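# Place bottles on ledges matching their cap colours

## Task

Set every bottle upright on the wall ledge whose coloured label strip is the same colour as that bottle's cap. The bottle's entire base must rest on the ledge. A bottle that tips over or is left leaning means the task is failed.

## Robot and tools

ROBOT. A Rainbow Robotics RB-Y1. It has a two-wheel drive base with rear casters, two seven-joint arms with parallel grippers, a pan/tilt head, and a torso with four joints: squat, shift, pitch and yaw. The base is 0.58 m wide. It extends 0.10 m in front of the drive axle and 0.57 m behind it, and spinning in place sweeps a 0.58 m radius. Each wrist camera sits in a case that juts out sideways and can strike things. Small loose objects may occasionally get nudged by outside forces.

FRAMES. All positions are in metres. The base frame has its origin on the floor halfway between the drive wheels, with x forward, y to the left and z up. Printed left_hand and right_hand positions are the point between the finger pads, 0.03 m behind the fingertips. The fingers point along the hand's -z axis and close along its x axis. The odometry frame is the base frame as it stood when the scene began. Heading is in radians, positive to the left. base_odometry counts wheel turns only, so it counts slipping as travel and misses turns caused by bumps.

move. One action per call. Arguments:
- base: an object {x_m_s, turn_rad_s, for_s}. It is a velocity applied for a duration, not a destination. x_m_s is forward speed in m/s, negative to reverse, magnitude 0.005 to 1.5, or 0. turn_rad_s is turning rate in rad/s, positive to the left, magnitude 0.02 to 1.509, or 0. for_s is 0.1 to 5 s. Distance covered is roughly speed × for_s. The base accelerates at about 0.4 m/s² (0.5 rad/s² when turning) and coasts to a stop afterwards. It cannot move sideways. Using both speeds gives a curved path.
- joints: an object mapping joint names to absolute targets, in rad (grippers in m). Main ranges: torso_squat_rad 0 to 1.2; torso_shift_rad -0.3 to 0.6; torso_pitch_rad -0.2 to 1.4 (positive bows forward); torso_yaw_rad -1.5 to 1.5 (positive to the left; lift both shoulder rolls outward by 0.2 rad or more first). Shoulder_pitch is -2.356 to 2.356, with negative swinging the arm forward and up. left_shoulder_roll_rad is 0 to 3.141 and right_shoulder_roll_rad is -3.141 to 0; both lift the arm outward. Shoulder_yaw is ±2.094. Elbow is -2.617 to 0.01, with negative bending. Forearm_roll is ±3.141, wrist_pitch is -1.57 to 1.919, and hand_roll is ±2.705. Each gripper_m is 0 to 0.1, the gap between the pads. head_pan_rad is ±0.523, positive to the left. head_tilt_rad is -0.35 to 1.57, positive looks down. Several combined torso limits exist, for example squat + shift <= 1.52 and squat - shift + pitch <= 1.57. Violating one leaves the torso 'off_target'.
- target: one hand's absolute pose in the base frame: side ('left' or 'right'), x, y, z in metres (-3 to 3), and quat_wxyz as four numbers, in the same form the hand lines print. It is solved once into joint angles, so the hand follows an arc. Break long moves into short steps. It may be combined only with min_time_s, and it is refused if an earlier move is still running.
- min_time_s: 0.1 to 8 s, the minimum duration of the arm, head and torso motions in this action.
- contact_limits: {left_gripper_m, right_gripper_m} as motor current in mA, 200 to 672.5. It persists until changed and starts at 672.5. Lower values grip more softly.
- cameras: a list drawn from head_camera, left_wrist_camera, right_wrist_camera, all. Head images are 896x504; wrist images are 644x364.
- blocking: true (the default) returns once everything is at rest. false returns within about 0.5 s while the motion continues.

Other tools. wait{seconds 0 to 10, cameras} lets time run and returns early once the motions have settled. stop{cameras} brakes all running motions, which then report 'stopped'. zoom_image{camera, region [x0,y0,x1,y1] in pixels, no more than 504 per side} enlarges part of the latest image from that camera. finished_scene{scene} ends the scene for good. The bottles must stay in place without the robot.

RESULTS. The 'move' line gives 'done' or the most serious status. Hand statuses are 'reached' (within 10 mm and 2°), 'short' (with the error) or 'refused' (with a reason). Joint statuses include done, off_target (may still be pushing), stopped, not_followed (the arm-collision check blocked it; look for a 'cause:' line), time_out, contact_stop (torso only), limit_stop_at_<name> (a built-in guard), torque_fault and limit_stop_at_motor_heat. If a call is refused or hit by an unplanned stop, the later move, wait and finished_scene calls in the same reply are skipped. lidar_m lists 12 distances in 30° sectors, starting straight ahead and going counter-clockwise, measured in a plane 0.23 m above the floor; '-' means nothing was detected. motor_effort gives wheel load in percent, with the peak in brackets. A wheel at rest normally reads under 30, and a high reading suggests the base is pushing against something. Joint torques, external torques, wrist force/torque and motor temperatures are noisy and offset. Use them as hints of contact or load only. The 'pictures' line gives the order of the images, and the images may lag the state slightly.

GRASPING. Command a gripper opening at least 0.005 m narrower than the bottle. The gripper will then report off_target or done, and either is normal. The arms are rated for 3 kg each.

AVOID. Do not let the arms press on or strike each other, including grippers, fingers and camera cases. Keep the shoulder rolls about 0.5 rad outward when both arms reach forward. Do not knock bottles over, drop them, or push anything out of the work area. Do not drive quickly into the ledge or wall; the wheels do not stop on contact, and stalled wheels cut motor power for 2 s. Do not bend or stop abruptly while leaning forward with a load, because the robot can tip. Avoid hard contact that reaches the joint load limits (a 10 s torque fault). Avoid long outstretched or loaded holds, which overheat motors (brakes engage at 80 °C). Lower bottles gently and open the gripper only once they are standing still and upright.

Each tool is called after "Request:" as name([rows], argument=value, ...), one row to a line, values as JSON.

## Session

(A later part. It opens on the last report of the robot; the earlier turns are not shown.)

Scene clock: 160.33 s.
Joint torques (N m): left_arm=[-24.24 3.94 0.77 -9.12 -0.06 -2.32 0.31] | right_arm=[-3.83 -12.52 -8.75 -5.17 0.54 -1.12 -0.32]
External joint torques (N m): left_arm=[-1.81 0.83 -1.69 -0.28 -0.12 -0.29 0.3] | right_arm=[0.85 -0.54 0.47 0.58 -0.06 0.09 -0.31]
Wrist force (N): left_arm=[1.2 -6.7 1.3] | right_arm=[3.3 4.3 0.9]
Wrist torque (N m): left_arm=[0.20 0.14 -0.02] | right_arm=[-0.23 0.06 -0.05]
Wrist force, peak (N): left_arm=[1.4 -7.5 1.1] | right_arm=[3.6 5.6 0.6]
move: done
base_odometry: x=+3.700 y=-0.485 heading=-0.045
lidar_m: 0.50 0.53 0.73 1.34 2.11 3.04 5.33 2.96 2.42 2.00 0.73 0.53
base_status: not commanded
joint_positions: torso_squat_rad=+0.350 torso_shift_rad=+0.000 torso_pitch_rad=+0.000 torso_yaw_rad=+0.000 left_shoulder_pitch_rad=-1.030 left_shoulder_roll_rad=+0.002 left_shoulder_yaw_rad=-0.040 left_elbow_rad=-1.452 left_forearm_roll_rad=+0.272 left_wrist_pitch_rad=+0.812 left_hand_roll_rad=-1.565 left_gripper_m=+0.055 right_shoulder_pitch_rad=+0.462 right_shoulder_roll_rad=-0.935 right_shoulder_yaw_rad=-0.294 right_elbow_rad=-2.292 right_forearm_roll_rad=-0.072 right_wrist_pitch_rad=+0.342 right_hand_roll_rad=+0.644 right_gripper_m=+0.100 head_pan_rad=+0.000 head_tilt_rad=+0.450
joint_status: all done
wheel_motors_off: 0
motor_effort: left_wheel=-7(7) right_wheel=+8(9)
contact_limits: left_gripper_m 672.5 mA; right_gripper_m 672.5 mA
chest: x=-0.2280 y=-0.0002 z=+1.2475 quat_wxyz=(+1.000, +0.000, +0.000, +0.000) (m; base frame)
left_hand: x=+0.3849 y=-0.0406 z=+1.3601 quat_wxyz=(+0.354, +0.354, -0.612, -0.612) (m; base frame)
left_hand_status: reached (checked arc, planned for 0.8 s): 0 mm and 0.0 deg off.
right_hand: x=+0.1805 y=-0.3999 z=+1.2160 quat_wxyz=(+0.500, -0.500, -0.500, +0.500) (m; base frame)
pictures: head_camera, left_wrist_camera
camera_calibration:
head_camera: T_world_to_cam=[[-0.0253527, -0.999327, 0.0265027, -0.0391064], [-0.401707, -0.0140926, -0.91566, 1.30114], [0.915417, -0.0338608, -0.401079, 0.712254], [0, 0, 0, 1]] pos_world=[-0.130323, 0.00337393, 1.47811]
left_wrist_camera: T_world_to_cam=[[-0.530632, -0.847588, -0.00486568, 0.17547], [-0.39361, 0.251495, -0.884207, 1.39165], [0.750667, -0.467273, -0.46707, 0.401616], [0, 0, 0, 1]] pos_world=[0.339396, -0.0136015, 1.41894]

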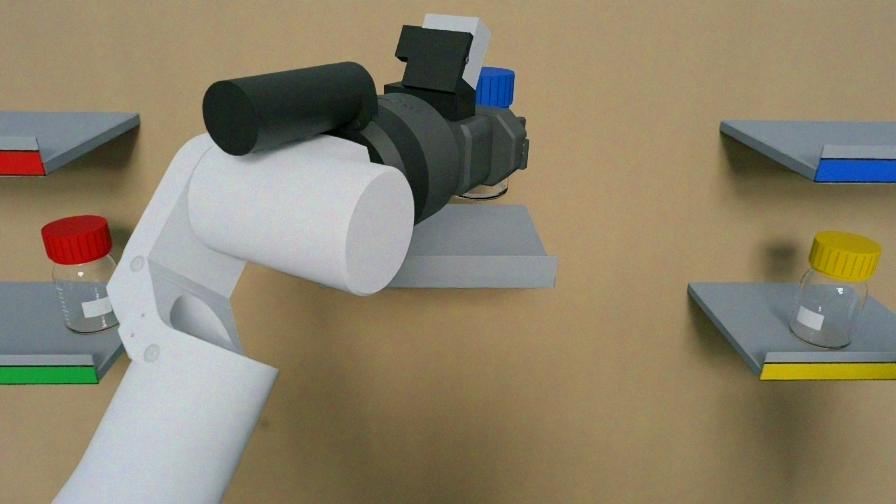

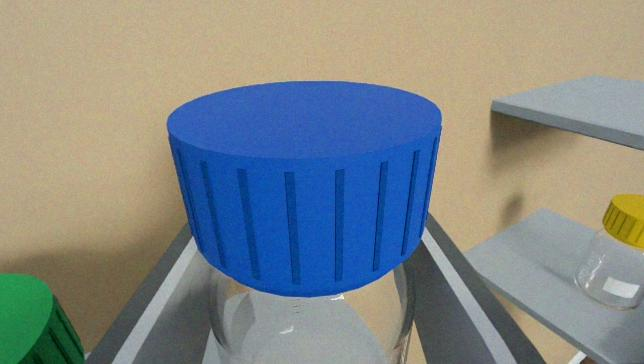

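Request:
move(target={"side":"left","x":0.402,"y":-0.0505,"z":1.34,"quat_wxyz":[0.3536,0.3536,-0.6124,-0.6124]}, min_time_s=0.8)

Request:
move(target={"side":"left","x":0.402,"y":-0.0505,"z":1.314,"quat_wxyz":[0.3536,0.3536,-0.6124,-0.6124]}, min_time_s=0.8, cameras=["head_camera","left_wrist_camera"])

Scene clock: 161.90 s.
Joint torques (N m): left_arm=[-25.73 3.17 0.71 -9.59 0.06 -2.52 0.07] | right_arm=[-4.02 -12.37 -8.61 -5.27 0.58 -1.13 -0.12]
External joint torques (N m): left_arm=[-2.72 -0.09 -1.89 -0.21 -0.01 -0.48 0.05] | right_arm=[0.66 -0.39 0.62 0.48 -0.02 0.08 -0.12]
Wrist force (N): left_arm=[1.2 -6.8 1.2] | right_arm=[2.6 4.5 0.9]
Wrist torque (N m): left_arm=[0.19 0.14 -0.03] | right_arm=[-0.22 0.00 -0.05]
Wrist force, peak (N): left_arm=[1.8 -7.1 0.9] | right_arm=[2.7 5.9 0.3]
move: done
base_odometry: x=+3.700 y=-0.485 heading=-0.045
lidar_m: 0.51 0.53 0.72 1.34 2.11 3.04 5.33 2.96 2.42 2.00 0.73 0.53
base_status: not commanded
joint_positions: torso_squat_rad=+0.350 torso_shift_rad=+0.000 torso_pitch_rad=+0.000 torso_yaw_rad=+0.000 left_shoulder_pitch_rad=-1.045 left_shoulder_roll_rad=+0.000 left_shoulder_yaw_rad=-0.061 left_elbow_rad=-1.330 left_forearm_roll_rad=+0.280 left_wrist_pitch_rad=+0.700 left_hand_roll_rad=-1.572 left_gripper_m=+0.055 right_shoulder_pitch_rad=+0.462 right_shoulder_roll_rad=-0.935 right_shoulder_yaw_rad=-0.294 right_elbow_rad=-2.292 right_forearm_roll_rad=-0.072 right_wrist_pitch_rad=+0.342 right_hand_roll_rad=+0.644 right_gripper_m=+0.100 head_pan_rad=+0.000 head_tilt_rad=+0.450
joint_status: all done
wheel_motors_off: 0
motor_effort: left_wheel=-7(7) right_wheel=+8(9)
contact_limits: left_gripper_m 672.5 mA; right_gripper_m 672.5 mA
chest: x=-0.2280 y=-0.0002 z=+1.2475 quat_wxyz=(+1.000, +0.000, +0.000, +0.000) (m; base frame)
left_hand: x=+0.4018 y=-0.0500 z=+1.3400 quat_wxyz=(+0.354, +0.354, -0.612, -0.612) (m; base frame)
left_hand_status: reached (checked arc, planned for 0.8 s): 1 mm and 0.1 deg off.
right_hand: x=+0.1805 y=-0.3999 z=+1.2160 quat_wxyz=(+0.500, -0.500, -0.500, +0.500) (m; base frame)
pictures: none

Scene clock: 163.03 s.
Joint torques (N m): left_arm=[-24.2 2.64 0.63 -9.73 0.01 -2.61 0.02] | right_arm=[-4.11 -12.53 -8.31 -5.24 0.58 -1.3 -0.14]
External joint torques (N m): left_arm=[-1.41 0.01 -2.05 -0.09 -0.06 -0.57 0.01] | right_arm=[0.57 -0.55 0.92 0.52 -0.02 -0.09 -0.13]
Wrist force (N): left_arm=[1.0 -6.6 1.1] | right_arm=[2.9 4.3 0.5]
Wrist torque (N m): left_arm=[0.16 0.12 -0.02] | right_arm=[-0.24 -0.01 -0.07]
Wrist force, peak (N): left_arm=[1.2 -6.9 1.2] | right_arm=[3.4 5.4 0.5]
move: done
base_odometry: x=+3.700 y=-0.485 heading=-0.045
lidar_m: 0.50 0.52 0.73 1.34 2.10 3.04 5.34 2.97 2.42 2.01 0.73 0.52
base_status: not commanded
joint_positions: torso_squat_rad=+0.350 torso_shift_rad=+0.000 torso_pitch_rad=+0.000 torso_yaw_rad=+0.000 left_shoulder_pitch_rad=-0.989 left_shoulder_roll_rad=+0.000 left_shoulder_yaw_rad=-0.094 left_elbow_rad=-1.327 left_forearm_roll_rad=+0.283 left_wrist_pitch_rad=+0.646 left_hand_roll_rad=-1.575 left_gripper_m=+0.055 right_shoulder_pitch_rad=+0.462 right_shoulder_roll_rad=-0.935 right_shoulder_yaw_rad=-0.294 right_elbow_rad=-2.292 right_forearm_roll_rad=-0.072 right_wrist_pitch_rad=+0.342 right_hand_roll_rad=+0.644 right_gripper_m=+0.100 head_pan_rad=+0.000 head_tilt_rad=+0.450
joint_status: all done
wheel_motors_off: 0
motor_effort: left_wheel=-7(7) right_wheel=+9(9)
contact_limits: left_gripper_m 672.5 mA; right_gripper_m 672.5 mA
chest: x=-0.2280 y=-0.0002 z=+1.2475 quat_wxyz=(+1.000, +0.000, +0.000, +0.000) (m; base frame)
left_hand: x=+0.4020 y=-0.0505 z=+1.3145 quat_wxyz=(+0.354, +0.353, -0.612, -0.613) (m; base frame)
left_hand_status: reached (checked arc, planned for 0.8 s): 1 mm and 0.1 deg off.
right_hand: x=+0.1805 y=-0.3999 z=+1.2160 quat_wxyz=(+0.500, -0.500, -0.500, +0.500) (m; base frame)
pictures: head_camera, left_wrist_camera
camera_calibration:
head_camera: T_world_to_cam=[[-0.0253527, -0.999327, 0.0265027, -0.0391064], [-0.401707, -0.0140926, -0.91566, 1.30114], [0.915417, -0.0338608, -0.401079, 0.712254], [0, 0, 0, 1]] pos_world=[-0.130323, 0.00337393, 1.47811]
left_wrist_camera: T_world_to_cam=[[-0.5312, -0.847236, -0.00421997, 0.175305], [-0.395763, 0.252533, -0.882949, 1.35973], [0.749132, -0.467353, -0.46945, 0.366651], [0, 0, 0, 1]] pos_world=[0.356584, -0.0234982, 1.37344]

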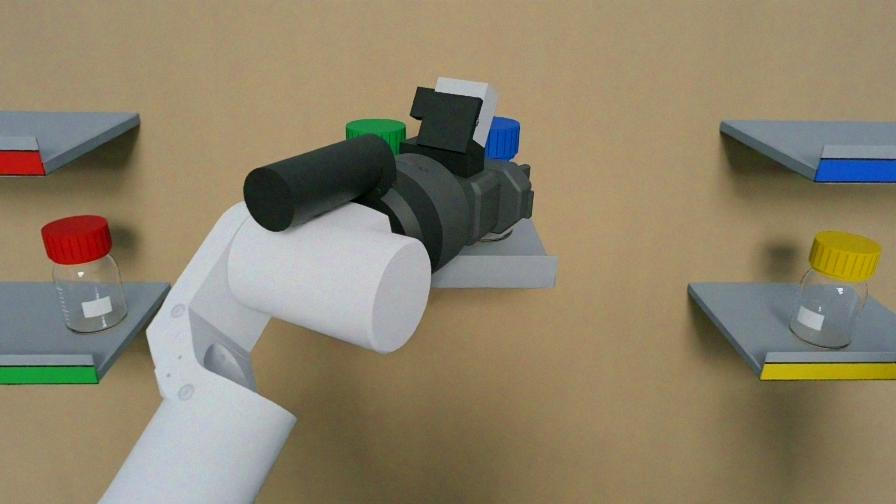

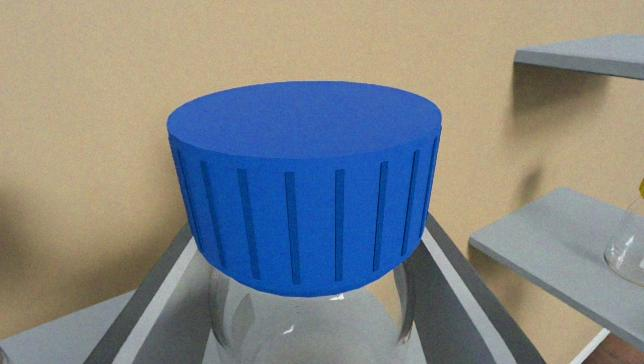

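Request:
move(target={"side":"left","x":0.402,"y":-0.0505,"z":1.309,"quat_wxyz":[0.3536,0.3536,-0.6124,-0.6124]}, min_time_s=0.6)

Request:
move(target={"side":"left","x":0.402,"y":-0.0505,"z":1.306,"quat_wxyz":[0.3536,0.3536,-0.6124,-0.6124]}, min_time_s=0.6)

Scene clock: 164.33 s.
Joint torques (N m): left_arm=[-23.94 2.46 0.13 -9.84 -0.29 -2.67 -0.08] | right_arm=[-3.65 -12.59 -8.77 -5.14 0.5 -1.23 -0.08]
External joint torques (N m): left_arm=[-1.2 -0.03 -2.57 -0.14 -0.36 -0.63 -0.09] | right_arm=[1.02 -0.61 0.46 0.62 -0.1 -0.02 -0.07]
Wrist force (N): left_arm=[1.5 -6.6 1.2] | right_arm=[3.0 4.4 0.1]
Wrist torque (N m): left_arm=[0.17 0.18 -0.02] | right_arm=[-0.23 0.03 -0.04]
Wrist force, peak (N): left_arm=[1.3 -7.0 1.1] | right_arm=[3.6 5.2 0.6]
move: done
base_odometry: x=+3.700 y=-0.485 heading=-0.045
lidar_m: 0.50 0.53 0.72 1.34 2.10 3.04 5.33 2.96 2.42 2.00 0.73 0.53
base_status: not commanded
joint_positions: torso_squat_rad=+0.350 torso_shift_rad=+0.000 torso_pitch_rad=+0.000 torso_yaw_rad=+0.000 left_shoulder_pitch_rad=-0.977 left_shoulder_roll_rad=+0.000 left_shoulder_yaw_rad=-0.101 left_elbow_rad=-1.325 left_forearm_roll_rad=+0.282 left_wrist_pitch_rad=+0.630 left_hand_roll_rad=-1.575 left_gripper_m=+0.055 right_shoulder_pitch_rad=+0.462 right_shoulder_roll_rad=-0.935 right_shoulder_yaw_rad=-0.294 right_elbow_rad=-2.292 right_forearm_roll_rad=-0.072 right_wrist_pitch_rad=+0.342 right_hand_roll_rad=+0.644 right_gripper_m=+0.100 head_pan_rad=+0.000 head_tilt_rad=+0.450
joint_status: all done
wheel_motors_off: 0
motor_effort: left_wheel=-6(7) right_wheel=+9(9)
contact_limits: left_gripper_m 672.5 mA; right_gripper_m 672.5 mA
chest: x=-0.2280 y=-0.0002 z=+1.2475 quat_wxyz=(+1.000, +0.000, +0.000, +0.000) (m; base frame)
left_hand: x=+0.4021 y=-0.0503 z=+1.3093 quat_wxyz=(+0.354, +0.354, -0.612, -0.612) (m; base frame)
left_hand_status: reached (checked arc, planned for 0.6 s): 0 mm and 0.0 deg off.
right_hand: x=+0.1805 y=-0.3999 z=+1.2160 quat_wxyz=(+0.500, -0.500, -0.500, +0.500) (m; base frame)
pictures: none

Scene clock: 165.27 s.
Joint torques (N m): left_arm=[-23.21 2.26 -0.02 -9.35 -0.19 -2.47 -0.12] | right_arm=[-4.01 -12.57 -8.7 -5.43 0.57 -1.17 -0.07]
External joint torques (N m): left_arm=[-0.49 -0.16 -2.73 0.37 -0.26 -0.43 -0.14] | right_arm=[0.67 -0.59 0.52 0.32 -0.04 0.03 -0.06]
Wrist force (N): left_arm=[0.7 -5.4 1.4] | right_arm=[3.5 4.4 0.7]
Wrist torque (N m): left_arm=[0.19 0.17 -0.05] | right_arm=[-0.25 0.10 -0.05]
Wrist force, peak (N): left_arm=[1.2 -7.0 1.2] | right_arm=[3.0 5.5 0.7]
move: done
base_odometry: x=+3.700 y=-0.485 heading=-0.045
lidar_m: 0.50 0.53 0.72 1.34 2.11 3.04 5.33 2.97 2.42 2.01 0.73 0.53
base_status: not commanded
joint_positions: torso_squat_rad=+0.350 torso_shift_rad=+0.000 torso_pitch_rad=+0.000 torso_yaw_rad=+0.000 left_shoulder_pitch_rad=-0.971 left_shoulder_roll_rad=+0.000 left_shoulder_yaw_rad=-0.105 left_elbow_rad=-1.324 left_forearm_roll_rad=+0.282 left_wrist_pitch_rad=+0.622 left_hand_roll_rad=-1.576 left_gripper_m=+0.055 right_shoulder_pitch_rad=+0.462 right_shoulder_roll_rad=-0.935 right_shoulder_yaw_rad=-0.294 right_elbow_rad=-2.292 right_forearm_roll_rad=-0.072 right_wrist_pitch_rad=+0.342 right_hand_roll_rad=+0.644 right_gripper_m=+0.100 head_pan_rad=+0.000 head_tilt_rad=+0.450
joint_status: all done
wheel_motors_off: 0
motor_effort: left_wheel=-6(7) right_wheel=+8(10)
contact_limits: left_gripper_m 672.5 mA; right_gripper_m 672.5 mA
chest: x=-0.2280 y=-0.0002 z=+1.2475 quat_wxyz=(+1.000, +0.000, +0.000, +0.000) (m; base frame)
left_hand: x=+0.4021 y=-0.0503 z=+1.3064 quat_wxyz=(+0.354, +0.354, -0.613, -0.612) (m; base frame)
left_hand_status: reached (checked arc, planned for 0.6 s): 0 mm and 0.0 deg off.
right_hand: x=+0.1805 y=-0.3999 z=+1.2160 quat_wxyz=(+0.500, -0.500, -0.500, +0.500) (m; base frame)
pictures: none

Request:
move(joints={"left_gripper_m": 0.08}, cameras=["left_wrist_camera"])

Scene clock: 166.40 s.
Joint torques (N m): left_arm=[-23.1 2.22 0.45 -9.39 -0.21 -2.4 -0.03] | right_arm=[-4.3 -12.47 -8.77 -5.13 0.57 -1.16 0.02]
External joint torques (N m): left_arm=[-0.38 -0.2 -2.26 0.34 -0.29 -0.36 -0.05] | right_arm=[0.38 -0.49 0.45 0.62 -0.04 0.05 0.02]
Wrist force (N): left_arm=[1.2 -5.1 1.0] | right_arm=[3.4 4.6 0.1]
Wrist torque (N m): left_arm=[0.18 0.14 -0.02] | right_arm=[-0.27 0.10 0.00]
Wrist force, peak (N): left_arm=[0.9 -5.5 1.5] | right_arm=[2.5 5.9 0.4]
move: done
base_odometry: x=+3.700 y=-0.485 heading=-0.045
lidar_m: 0.51 0.52 0.73 1.34 2.11 3.03 5.33 2.97 2.42 2.01 0.73 0.53
base_status: not commanded
joint_positions: torso_squat_rad=+0.350 torso_shift_rad=+0.000 torso_pitch_rad=+0.000 torso_yaw_rad=+0.000 left_shoulder_pitch_rad=-0.971 left_shoulder_roll_rad=+0.000 left_shoulder_yaw_rad=-0.105 left_elbow_rad=-1.324 left_forearm_roll_rad=+0.282 left_wrist_pitch_rad=+0.622 left_hand_roll_rad=-1.576 left_gripper_m=+0.080 right_shoulder_pitch_rad=+0.462 right_shoulder_roll_rad=-0.935 right_shoulder_yaw_rad=-0.294 right_elbow_rad=-2.292 right_forearm_roll_rad=-0.072 right_wrist_pitch_rad=+0.342 right_hand_roll_rad=+0.644 right_gripper_m=+0.100 head_pan_rad=+0.000 head_tilt_rad=+0.450
joint_status: all done
wheel_motors_off: 0
motor_effort: left_wheel=-6(7) right_wheel=+8(9)
contact_limits: left_gripper_m 672.5 mA; right_gripper_m 672.5 mA
chest: x=-0.2280 y=-0.0002 z=+1.2475 quat_wxyz=(+1.000, +0.000, +0.000, +0.000) (m; base frame)
left_hand: x=+0.4021 y=-0.0503 z=+1.3064 quat_wxyz=(+0.354, +0.354, -0.613, -0.612) (m; base frame)
right_hand: x=+0.1805 y=-0.3999 z=+1.2160 quat_wxyz=(+0.500, -0.500, -0.500, +0.500) (m; base frame)
pictures: left_wrist_camera
camera_calibration:
left_wrist_camera: T_world_to_cam=[[-0.530601, -0.847607, -0.00502796, 0.176187], [-0.393284, 0.251441, -0.884367, 1.35346], [0.75086, -0.467268, -0.466765, 0.358633], [0, 0, 0, 1]] pos_world=[0.356498, -0.0234017, 1.36524]

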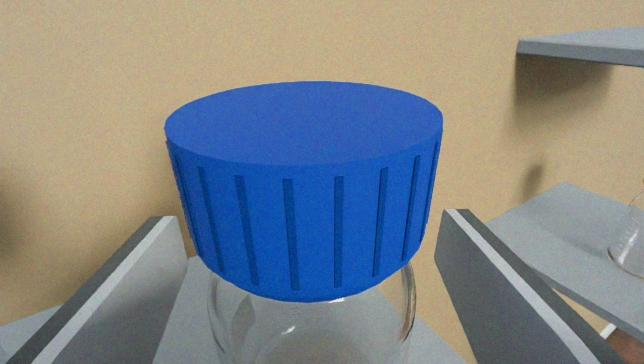

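Request:
move(target={"side":"left","x":0.35,"y":-0.0205,"z":1.308,"quat_wxyz":[0.3536,0.3536,-0.6124,-0.6124]}, min_time_s=0.8)

Request:
move(target={"side":"left","x":0.29,"y":0.014,"z":1.32,"quat_wxyz":[0.3536,0.3536,-0.6124,-0.6124]}, min_time_s=0.8)

Request:
move(target={"side":"left","x":0.22,"y":0.2,"z":1.33,"quat_wxyz":[0.5,0.5,-0.5,-0.5]}, min_time_s=1.2, cameras=["head_camera","left_wrist_camera"])

Scene clock: 168.40 s.
Joint torques (N m): left_arm=[-21.63 1.94 0.43 -9.38 -0.11 -2.15 0.42] | right_arm=[-4.21 -12.87 -8.67 -5.25 0.34 -1.2 -0.2]
External joint torques (N m): left_arm=[-1.46 1.15 -2.16 -0.57 -0.15 -0.12 0.41] | right_arm=[0.46 -0.89 0.56 0.51 -0.27 0.01 -0.19]
Wrist force (N): left_arm=[1.2 -4.9 1.1] | right_arm=[3.0 4.7 0.4]
Wrist torque (N m): left_arm=[0.18 0.14 -0.15] | right_arm=[-0.27 0.05 -0.04]
Wrist force, peak (N): left_arm=[2.0 -6.4 1.2] | right_arm=[3.9 5.3 0.4]
move: done
base_odometry: x=+3.700 y=-0.485 heading=-0.045
lidar_m: 0.50 0.52 0.72 1.34 2.10 3.04 5.33 2.97 2.42 2.00 0.73 0.53
base_status: not commanded
joint_positions: torso_squat_rad=+0.350 torso_shift_rad=+0.000 torso_pitch_rad=+0.000 torso_yaw_rad=+0.000 left_shoulder_pitch_rad=-0.779 left_shoulder_roll_rad=+0.022 left_shoulder_yaw_rad=-0.131 left_elbow_rad=-1.694 left_forearm_roll_rad=+0.264 left_wrist_pitch_rad=+0.813 left_hand_roll_rad=-1.555 left_gripper_m=+0.080 right_shoulder_pitch_rad=+0.462 right_shoulder_roll_rad=-0.935 right_shoulder_yaw_rad=-0.294 right_elbow_rad=-2.292 right_forearm_roll_rad=-0.072 right_wrist_pitch_rad=+0.342 right_hand_roll_rad=+0.644 right_gripper_m=+0.100 head_pan_rad=+0.000 head_tilt_rad=+0.450
joint_status: all done
wheel_motors_off: 0
motor_effort: left_wheel=-7(7) right_wheel=+7(9)
contact_limits: left_gripper_m 672.5 mA; right_gripper_m 672.5 mA
chest: x=-0.2280 y=-0.0002 z=+1.2475 quat_wxyz=(+1.000, +0.000, +0.000, +0.000) (m; base frame)
left_hand: x=+0.3501 y=-0.0204 z=+1.3082 quat_wxyz=(+0.354, +0.354, -0.612, -0.612) (m; base frame)
left_hand_status: reached (checked arc, planned for 0.8 s): 0 mm and 0.0 deg off.
right_hand: x=+0.1804 y=-0.3999 z=+1.2160 quat_wxyz=(+0.500, -0.500, -0.500, +0.500) (m; base frame)
pictures: none

Scene clock: 169.53 s.
Joint torques (N m): left_arm=[-17.91 1.79 0.36 -8.04 -0.11 -2.38 0.37] | right_arm=[-3.99 -12.85 -8.65 -5.21 0.39 -1.07 -0.06]
External joint torques (N m): left_arm=[-0.47 1.47 -2.15 -0.61 -0.07 -0.35 0.36] | right_arm=[0.69 -0.87 0.57 0.54 -0.22 0.14 -0.05]
Wrist force (N): left_arm=[0.9 -5.3 1.0] | right_arm=[3.4 4.9 0.2]
Wrist torque (N m): left_arm=[0.22 0.10 -0.16] | right_arm=[-0.28 0.09 -0.05]
Wrist force, peak (N): left_arm=[0.4 -5.8 1.5] | right_arm=[3.4 5.3 -0.3]
move: done
base_odometry: x=+3.700 y=-0.485 heading=-0.045
lidar_m: 0.50 0.53 0.73 1.33 2.11 3.04 5.34 2.97 2.42 2.00 0.73 0.53
base_status: not commanded
joint_positions: torso_squat_rad=+0.350 torso_shift_rad=+0.000 torso_pitch_rad=+0.000 torso_yaw_rad=+0.000 left_shoulder_pitch_rad=-0.634 left_shoulder_roll_rad=+0.066 left_shoulder_yaw_rad=-0.135 left_elbow_rad=-2.043 left_forearm_roll_rad=+0.280 left_wrist_pitch_rad=+1.020 left_hand_roll_rad=-1.521 left_gripper_m=+0.080 right_shoulder_pitch_rad=+0.462 right_shoulder_roll_rad=-0.935 right_shoulder_yaw_rad=-0.294 right_elbow_rad=-2.292 right_forearm_roll_rad=-0.072 right_wrist_pitch_rad=+0.342 right_hand_roll_rad=+0.644 right_gripper_m=+0.100 head_pan_rad=+0.000 head_tilt_rad=+0.450
joint_status: all done
wheel_motors_off: 0
motor_effort: left_wheel=-8(8) right_wheel=+8(9)
contact_limits: left_gripper_m 672.5 mA; right_gripper_m 672.5 mA
chest: x=-0.2280 y=-0.0002 z=+1.2475 quat_wxyz=(+1.000, +0.000, +0.000, +0.000) (m; base frame)
left_hand: x=+0.2901 y=+0.0141 z=+1.3202 quat_wxyz=(+0.354, +0.354, -0.612, -0.612) (m; base frame)
left_hand_status: reached (checked arc, planned for 0.8 s): 0 mm and 0.0 deg off.
right_hand: x=+0.1804 y=-0.3999 z=+1.2160 quat_wxyz=(+0.500, -0.500, -0.500, +0.500) (m; base frame)
pictures: none

Scene clock: 171.07 s.
Joint torques (N m): left_arm=[-13.54 3.21 1.26 -5.74 -0.2 -2.21 0.46] | right_arm=[-4.31 -12.65 -8.73 -5 0.53 -1.14 -0.15]
External joint torques (N m): left_arm=[-0.5 1.36 0.25 -0.62 0.05 -0.19 0.45] | right_arm=[0.37 -0.66 0.5 0.75 -0.07 0.07 -0.14]
Wrist force (N): left_arm=[1.2 -5.4 1.0] | right_arm=[2.4 4.1 0.3]
Wrist torque (N m): left_arm=[0.23 0.13 -0.16] | right_arm=[-0.25 -0.02 -0.03]
Wrist force, peak (N): left_arm=[0.5 -5.7 0.6] | right_arm=[3.5 5.5 0.7]
move: done
base_odometry: x=+3.700 y=-0.485 heading=-0.045
lidar_m: 0.50 0.53 0.73 1.34 2.11 3.03 5.33 2.97 2.42 2.01 0.72 0.53
base_status: not commanded
joint_positions: torso_squat_rad=+0.350 torso_shift_rad=+0.000 torso_pitch_rad=+0.000 torso_yaw_rad=+0.000 left_shoulder_pitch_rad=-0.423 left_shoulder_roll_rad=+0.097 left_shoulder_yaw_rad=+0.012 left_elbow_rad=-2.537 left_forearm_roll_rad=-0.095 left_wrist_pitch_rad=+1.376 left_hand_roll_rad=-1.439 left_gripper_m=+0.080 right_shoulder_pitch_rad=+0.462 right_shoulder_roll_rad=-0.935 right_shoulder_yaw_rad=-0.294 right_elbow_rad=-2.292 right_forearm_roll_rad=-0.072 right_wrist_pitch_rad=+0.342 right_hand_roll_rad=+0.644 right_gripper_m=+0.100 head_pan_rad=+0.000 head_tilt_rad=+0.450
joint_status: all done
wheel_motors_off: 0
motor_effort: left_wheel=-7(8) right_wheel=+9(9)
contact_limits: left_gripper_m 672.5 mA; right_gripper_m 672.5 mA
chest: x=-0.2280 y=-0.0002 z=+1.2475 quat_wxyz=(+1.000, +0.000, +0.000, +0.000) (m; base frame)
left_hand: x=+0.2200 y=+0.1995 z=+1.3302 quat_wxyz=(+0.500, +0.501, -0.500, -0.500) (m; base frame)
left_hand_status: reached (checked arc, planned for 1.2 s): 1 mm and 0.1 deg off.
right_hand: x=+0.1804 y=-0.3999 z=+1.2160 quat_wxyz=(+0.500, -0.500, -0.500, +0.500) (m; base frame)
pictures: head_camera, left_wrist_camera
camera_calibration:
head_camera: T_world_to_cam=[[-0.0253527, -0.999327, 0.0265027, -0.0391064], [-0.401707, -0.0140926, -0.91566, 1.30114], [0.915417, -0.0338608, -0.401079, 0.712254], [0, 0, 0, 1]] pos_world=[-0.130323, 0.00337393, 1.47811]
left_wrist_camera: T_world_to_cam=[[-0.0350037, -0.999369, -0.0059827, 0.214033], [-0.46579, 0.0216105, -0.884631, 1.30219], [0.884203, -0.0281787, -0.466252, 0.505536], [0, 0, 0, 1]] pos_world=[0.167041, 0.200002, 1.38894]

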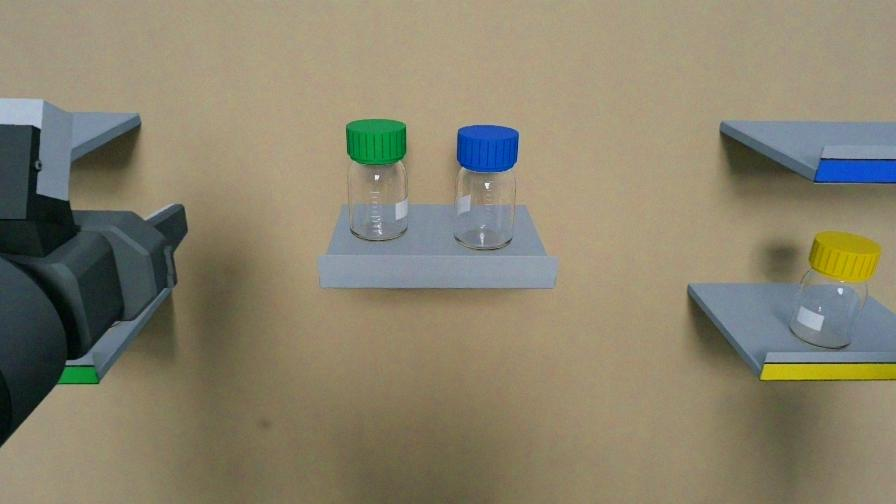

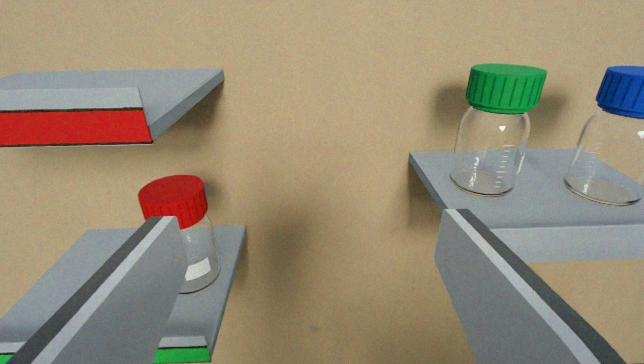

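Request:
move(target={"side":"right","x":0.2,"y":-0.28,"z":1.33,"quat_wxyz":[0.40558,-0.40558,-0.57923,0.57923]}, min_time_s=1.2)

Request:
move(target={"side":"right","x":0.269,"y":-0.111,"z":1.315,"quat_wxyz":[0.40558,-0.40558,-0.57923,0.57923]}, min_time_s=1.2, cameras=["head_camera","right_wrist_camera"])

Scene clock: 181.73 s.
Joint torques (N m): left_arm=[-13.82 2.89 1.35 -5.74 -0.23 -2.28 0.47] | right_arm=[-8.04 -13.99 -9.68 -0.65 0.77 -0.52 0.06]
External joint torques (N m): left_arm=[-0.77 1.05 0.34 -0.61 0.01 -0.26 0.46] | right_arm=[-0.04 -1.29 0.54 0.05 0.09 0.33 0.07]
Wrist force (N): left_arm=[0.7 -5.0 1.2] | right_arm=[2.4 4.8 1.0]
Wrist torque (N m): left_arm=[0.18 0.08 -0.15] | right_arm=[-0.30 -0.04 -0.04]
Wrist force, peak (N): left_arm=[1.0 -5.5 1.0] | right_arm=[3.4 5.6 0.9]
move: done
base_odometry: x=+3.700 y=-0.485 heading=-0.045
lidar_m: 0.50 0.52 0.72 1.34 2.11 3.04 5.33 2.96 2.41 2.01 0.72 0.53
base_status: not commanded
joint_positions: torso_squat_rad=+0.350 torso_shift_rad=+0.000 torso_pitch_rad=+0.000 torso_yaw_rad=+0.000 left_shoulder_pitch_rad=-0.423 left_shoulder_roll_rad=+0.097 left_shoulder_yaw_rad=+0.012 left_elbow_rad=-2.537 left_forearm_roll_rad=-0.095 left_wrist_pitch_rad=+1.376 left_hand_roll_rad=-1.439 left_gripper_m=+0.080 right_shoulder_pitch_rad=+0.264 right_shoulder_roll_rad=-1.419 right_shoulder_yaw_rad=-0.328 right_elbow_rad=-2.394 right_forearm_roll_rad=-0.372 right_wrist_pitch_rad=+0.370 right_hand_roll_rad=+0.434 right_gripper_m=+0.100 head_pan_rad=+0.000 head_tilt_rad=+0.450
joint_status: all done
wheel_motors_off: 0
motor_effort: left_wheel=-8(8) right_wheel=+8(9)
contact_limits: left_gripper_m 672.5 mA; right_gripper_m 672.5 mA
chest: x=-0.2280 y=-0.0002 z=+1.2475 quat_wxyz=(+1.000, +0.000, +0.000, +0.000) (m; base frame)
left_hand: x=+0.2200 y=+0.1995 z=+1.3302 quat_wxyz=(+0.500, +0.501, -0.500, -0.500) (m; base frame)
right_hand: x=+0.2000 y=-0.2800 z=+1.3299 quat_wxyz=(+0.406, -0.405, -0.579, +0.579) (m; base frame)
right_hand_status: reached (checked arc, planned for 1.2 s): 0 mm and 0.0 deg off.
pictures: none

Scene clock: 183.40 s.
Joint torques (N m): left_arm=[-13.56 3.09 1.6 -5.48 -0.34 -2.24 0.41] | right_arm=[-15.6 -8.96 -8.21 -2.78 1.38 -1.18 0.11]
External joint torques (N m): left_arm=[-0.51 1.24 0.6 -0.35 -0.09 -0.22 0.4] | right_arm=[0.77 -1.1 1.64 0.49 -0.07 -0.17 0.12]
Wrist force (N): left_arm=[0.9 -5.0 1.2] | right_arm=[3.3 4.3 1.0]
Wrist torque (N m): left_arm=[0.19 0.13 -0.15] | right_arm=[-0.23 0.08 -0.14]
Wrist force, peak (N): left_arm=[1.1 -5.4 1.2] | right_arm=[3.1 6.1 0.3]
move: done
base_odometry: x=+3.700 y=-0.485 heading=-0.045
lidar_m: 0.51 0.53 0.73 1.33 2.11 3.04 5.33 2.96 2.42 2.00 0.73 0.52
base_status: not commanded
joint_positions: torso_squat_rad=+0.350 torso_shift_rad=+0.000 torso_pitch_rad=+0.000 torso_yaw_rad=+0.000 left_shoulder_pitch_rad=-0.423 left_shoulder_roll_rad=+0.097 left_shoulder_yaw_rad=+0.012 left_elbow_rad=-2.537 left_forearm_roll_rad=-0.095 left_wrist_pitch_rad=+1.376 left_hand_roll_rad=-1.439 left_gripper_m=+0.080 right_shoulder_pitch_rad=-0.701 right_shoulder_roll_rad=-0.916 right_shoulder_yaw_rad=+0.531 right_elbow_rad=-2.266 right_forearm_roll_rad=-0.087 right_wrist_pitch_rad=+0.964 right_hand_roll_rad=+0.523 right_gripper_m=+0.100 head_pan_rad=+0.000 head_tilt_rad=+0.450
joint_status: all done
wheel_motors_off: 0
motor_effort: left_wheel=-8(8) right_wheel=+8(9)
contact_limits: left_gripper_m 672.5 mA; right_gripper_m 672.5 mA
chest: x=-0.2280 y=-0.0002 z=+1.2475 quat_wxyz=(+1.000, +0.000, +0.000, +0.000) (m; base frame)
left_hand: x=+0.2200 y=+0.1996 z=+1.3302 quat_wxyz=(+0.500, +0.501, -0.500, -0.500) (m; base frame)
right_hand: x=+0.2690 y=-0.1109 z=+1.3151 quat_wxyz=(+0.406, -0.406, -0.579, +0.579) (m; base frame)
right_hand_status: reached (checked arc, planned for 1.2 s): 0 mm and 0.0 deg off.
pictures: head_camera, right_wrist_camera
camera_calibration:
head_camera: T_world_to_cam=[[-0.0253527, -0.999327, 0.0265027, -0.0391064], [-0.401707, -0.0140926, -0.91566, 1.30114], [0.915417, -0.0338608, -0.401079, 0.712254], [0, 0, 0, 1]] pos_world=[-0.130323, 0.00337393, 1.47811]
right_wrist_camera: T_world_to_cam=[[0.325894, -0.944011, 0.0513425, -0.264718], [-0.453832, -0.203852, -0.867457, 1.26725], [0.829355, 0.259398, -0.494857, 0.528594], [0, 0, 0, 1]] pos_world=[0.222998, -0.128681, 1.37446]

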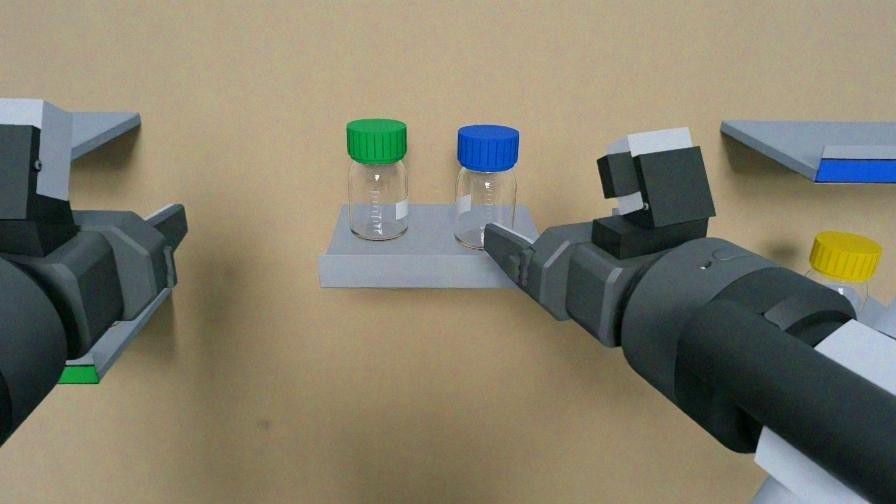

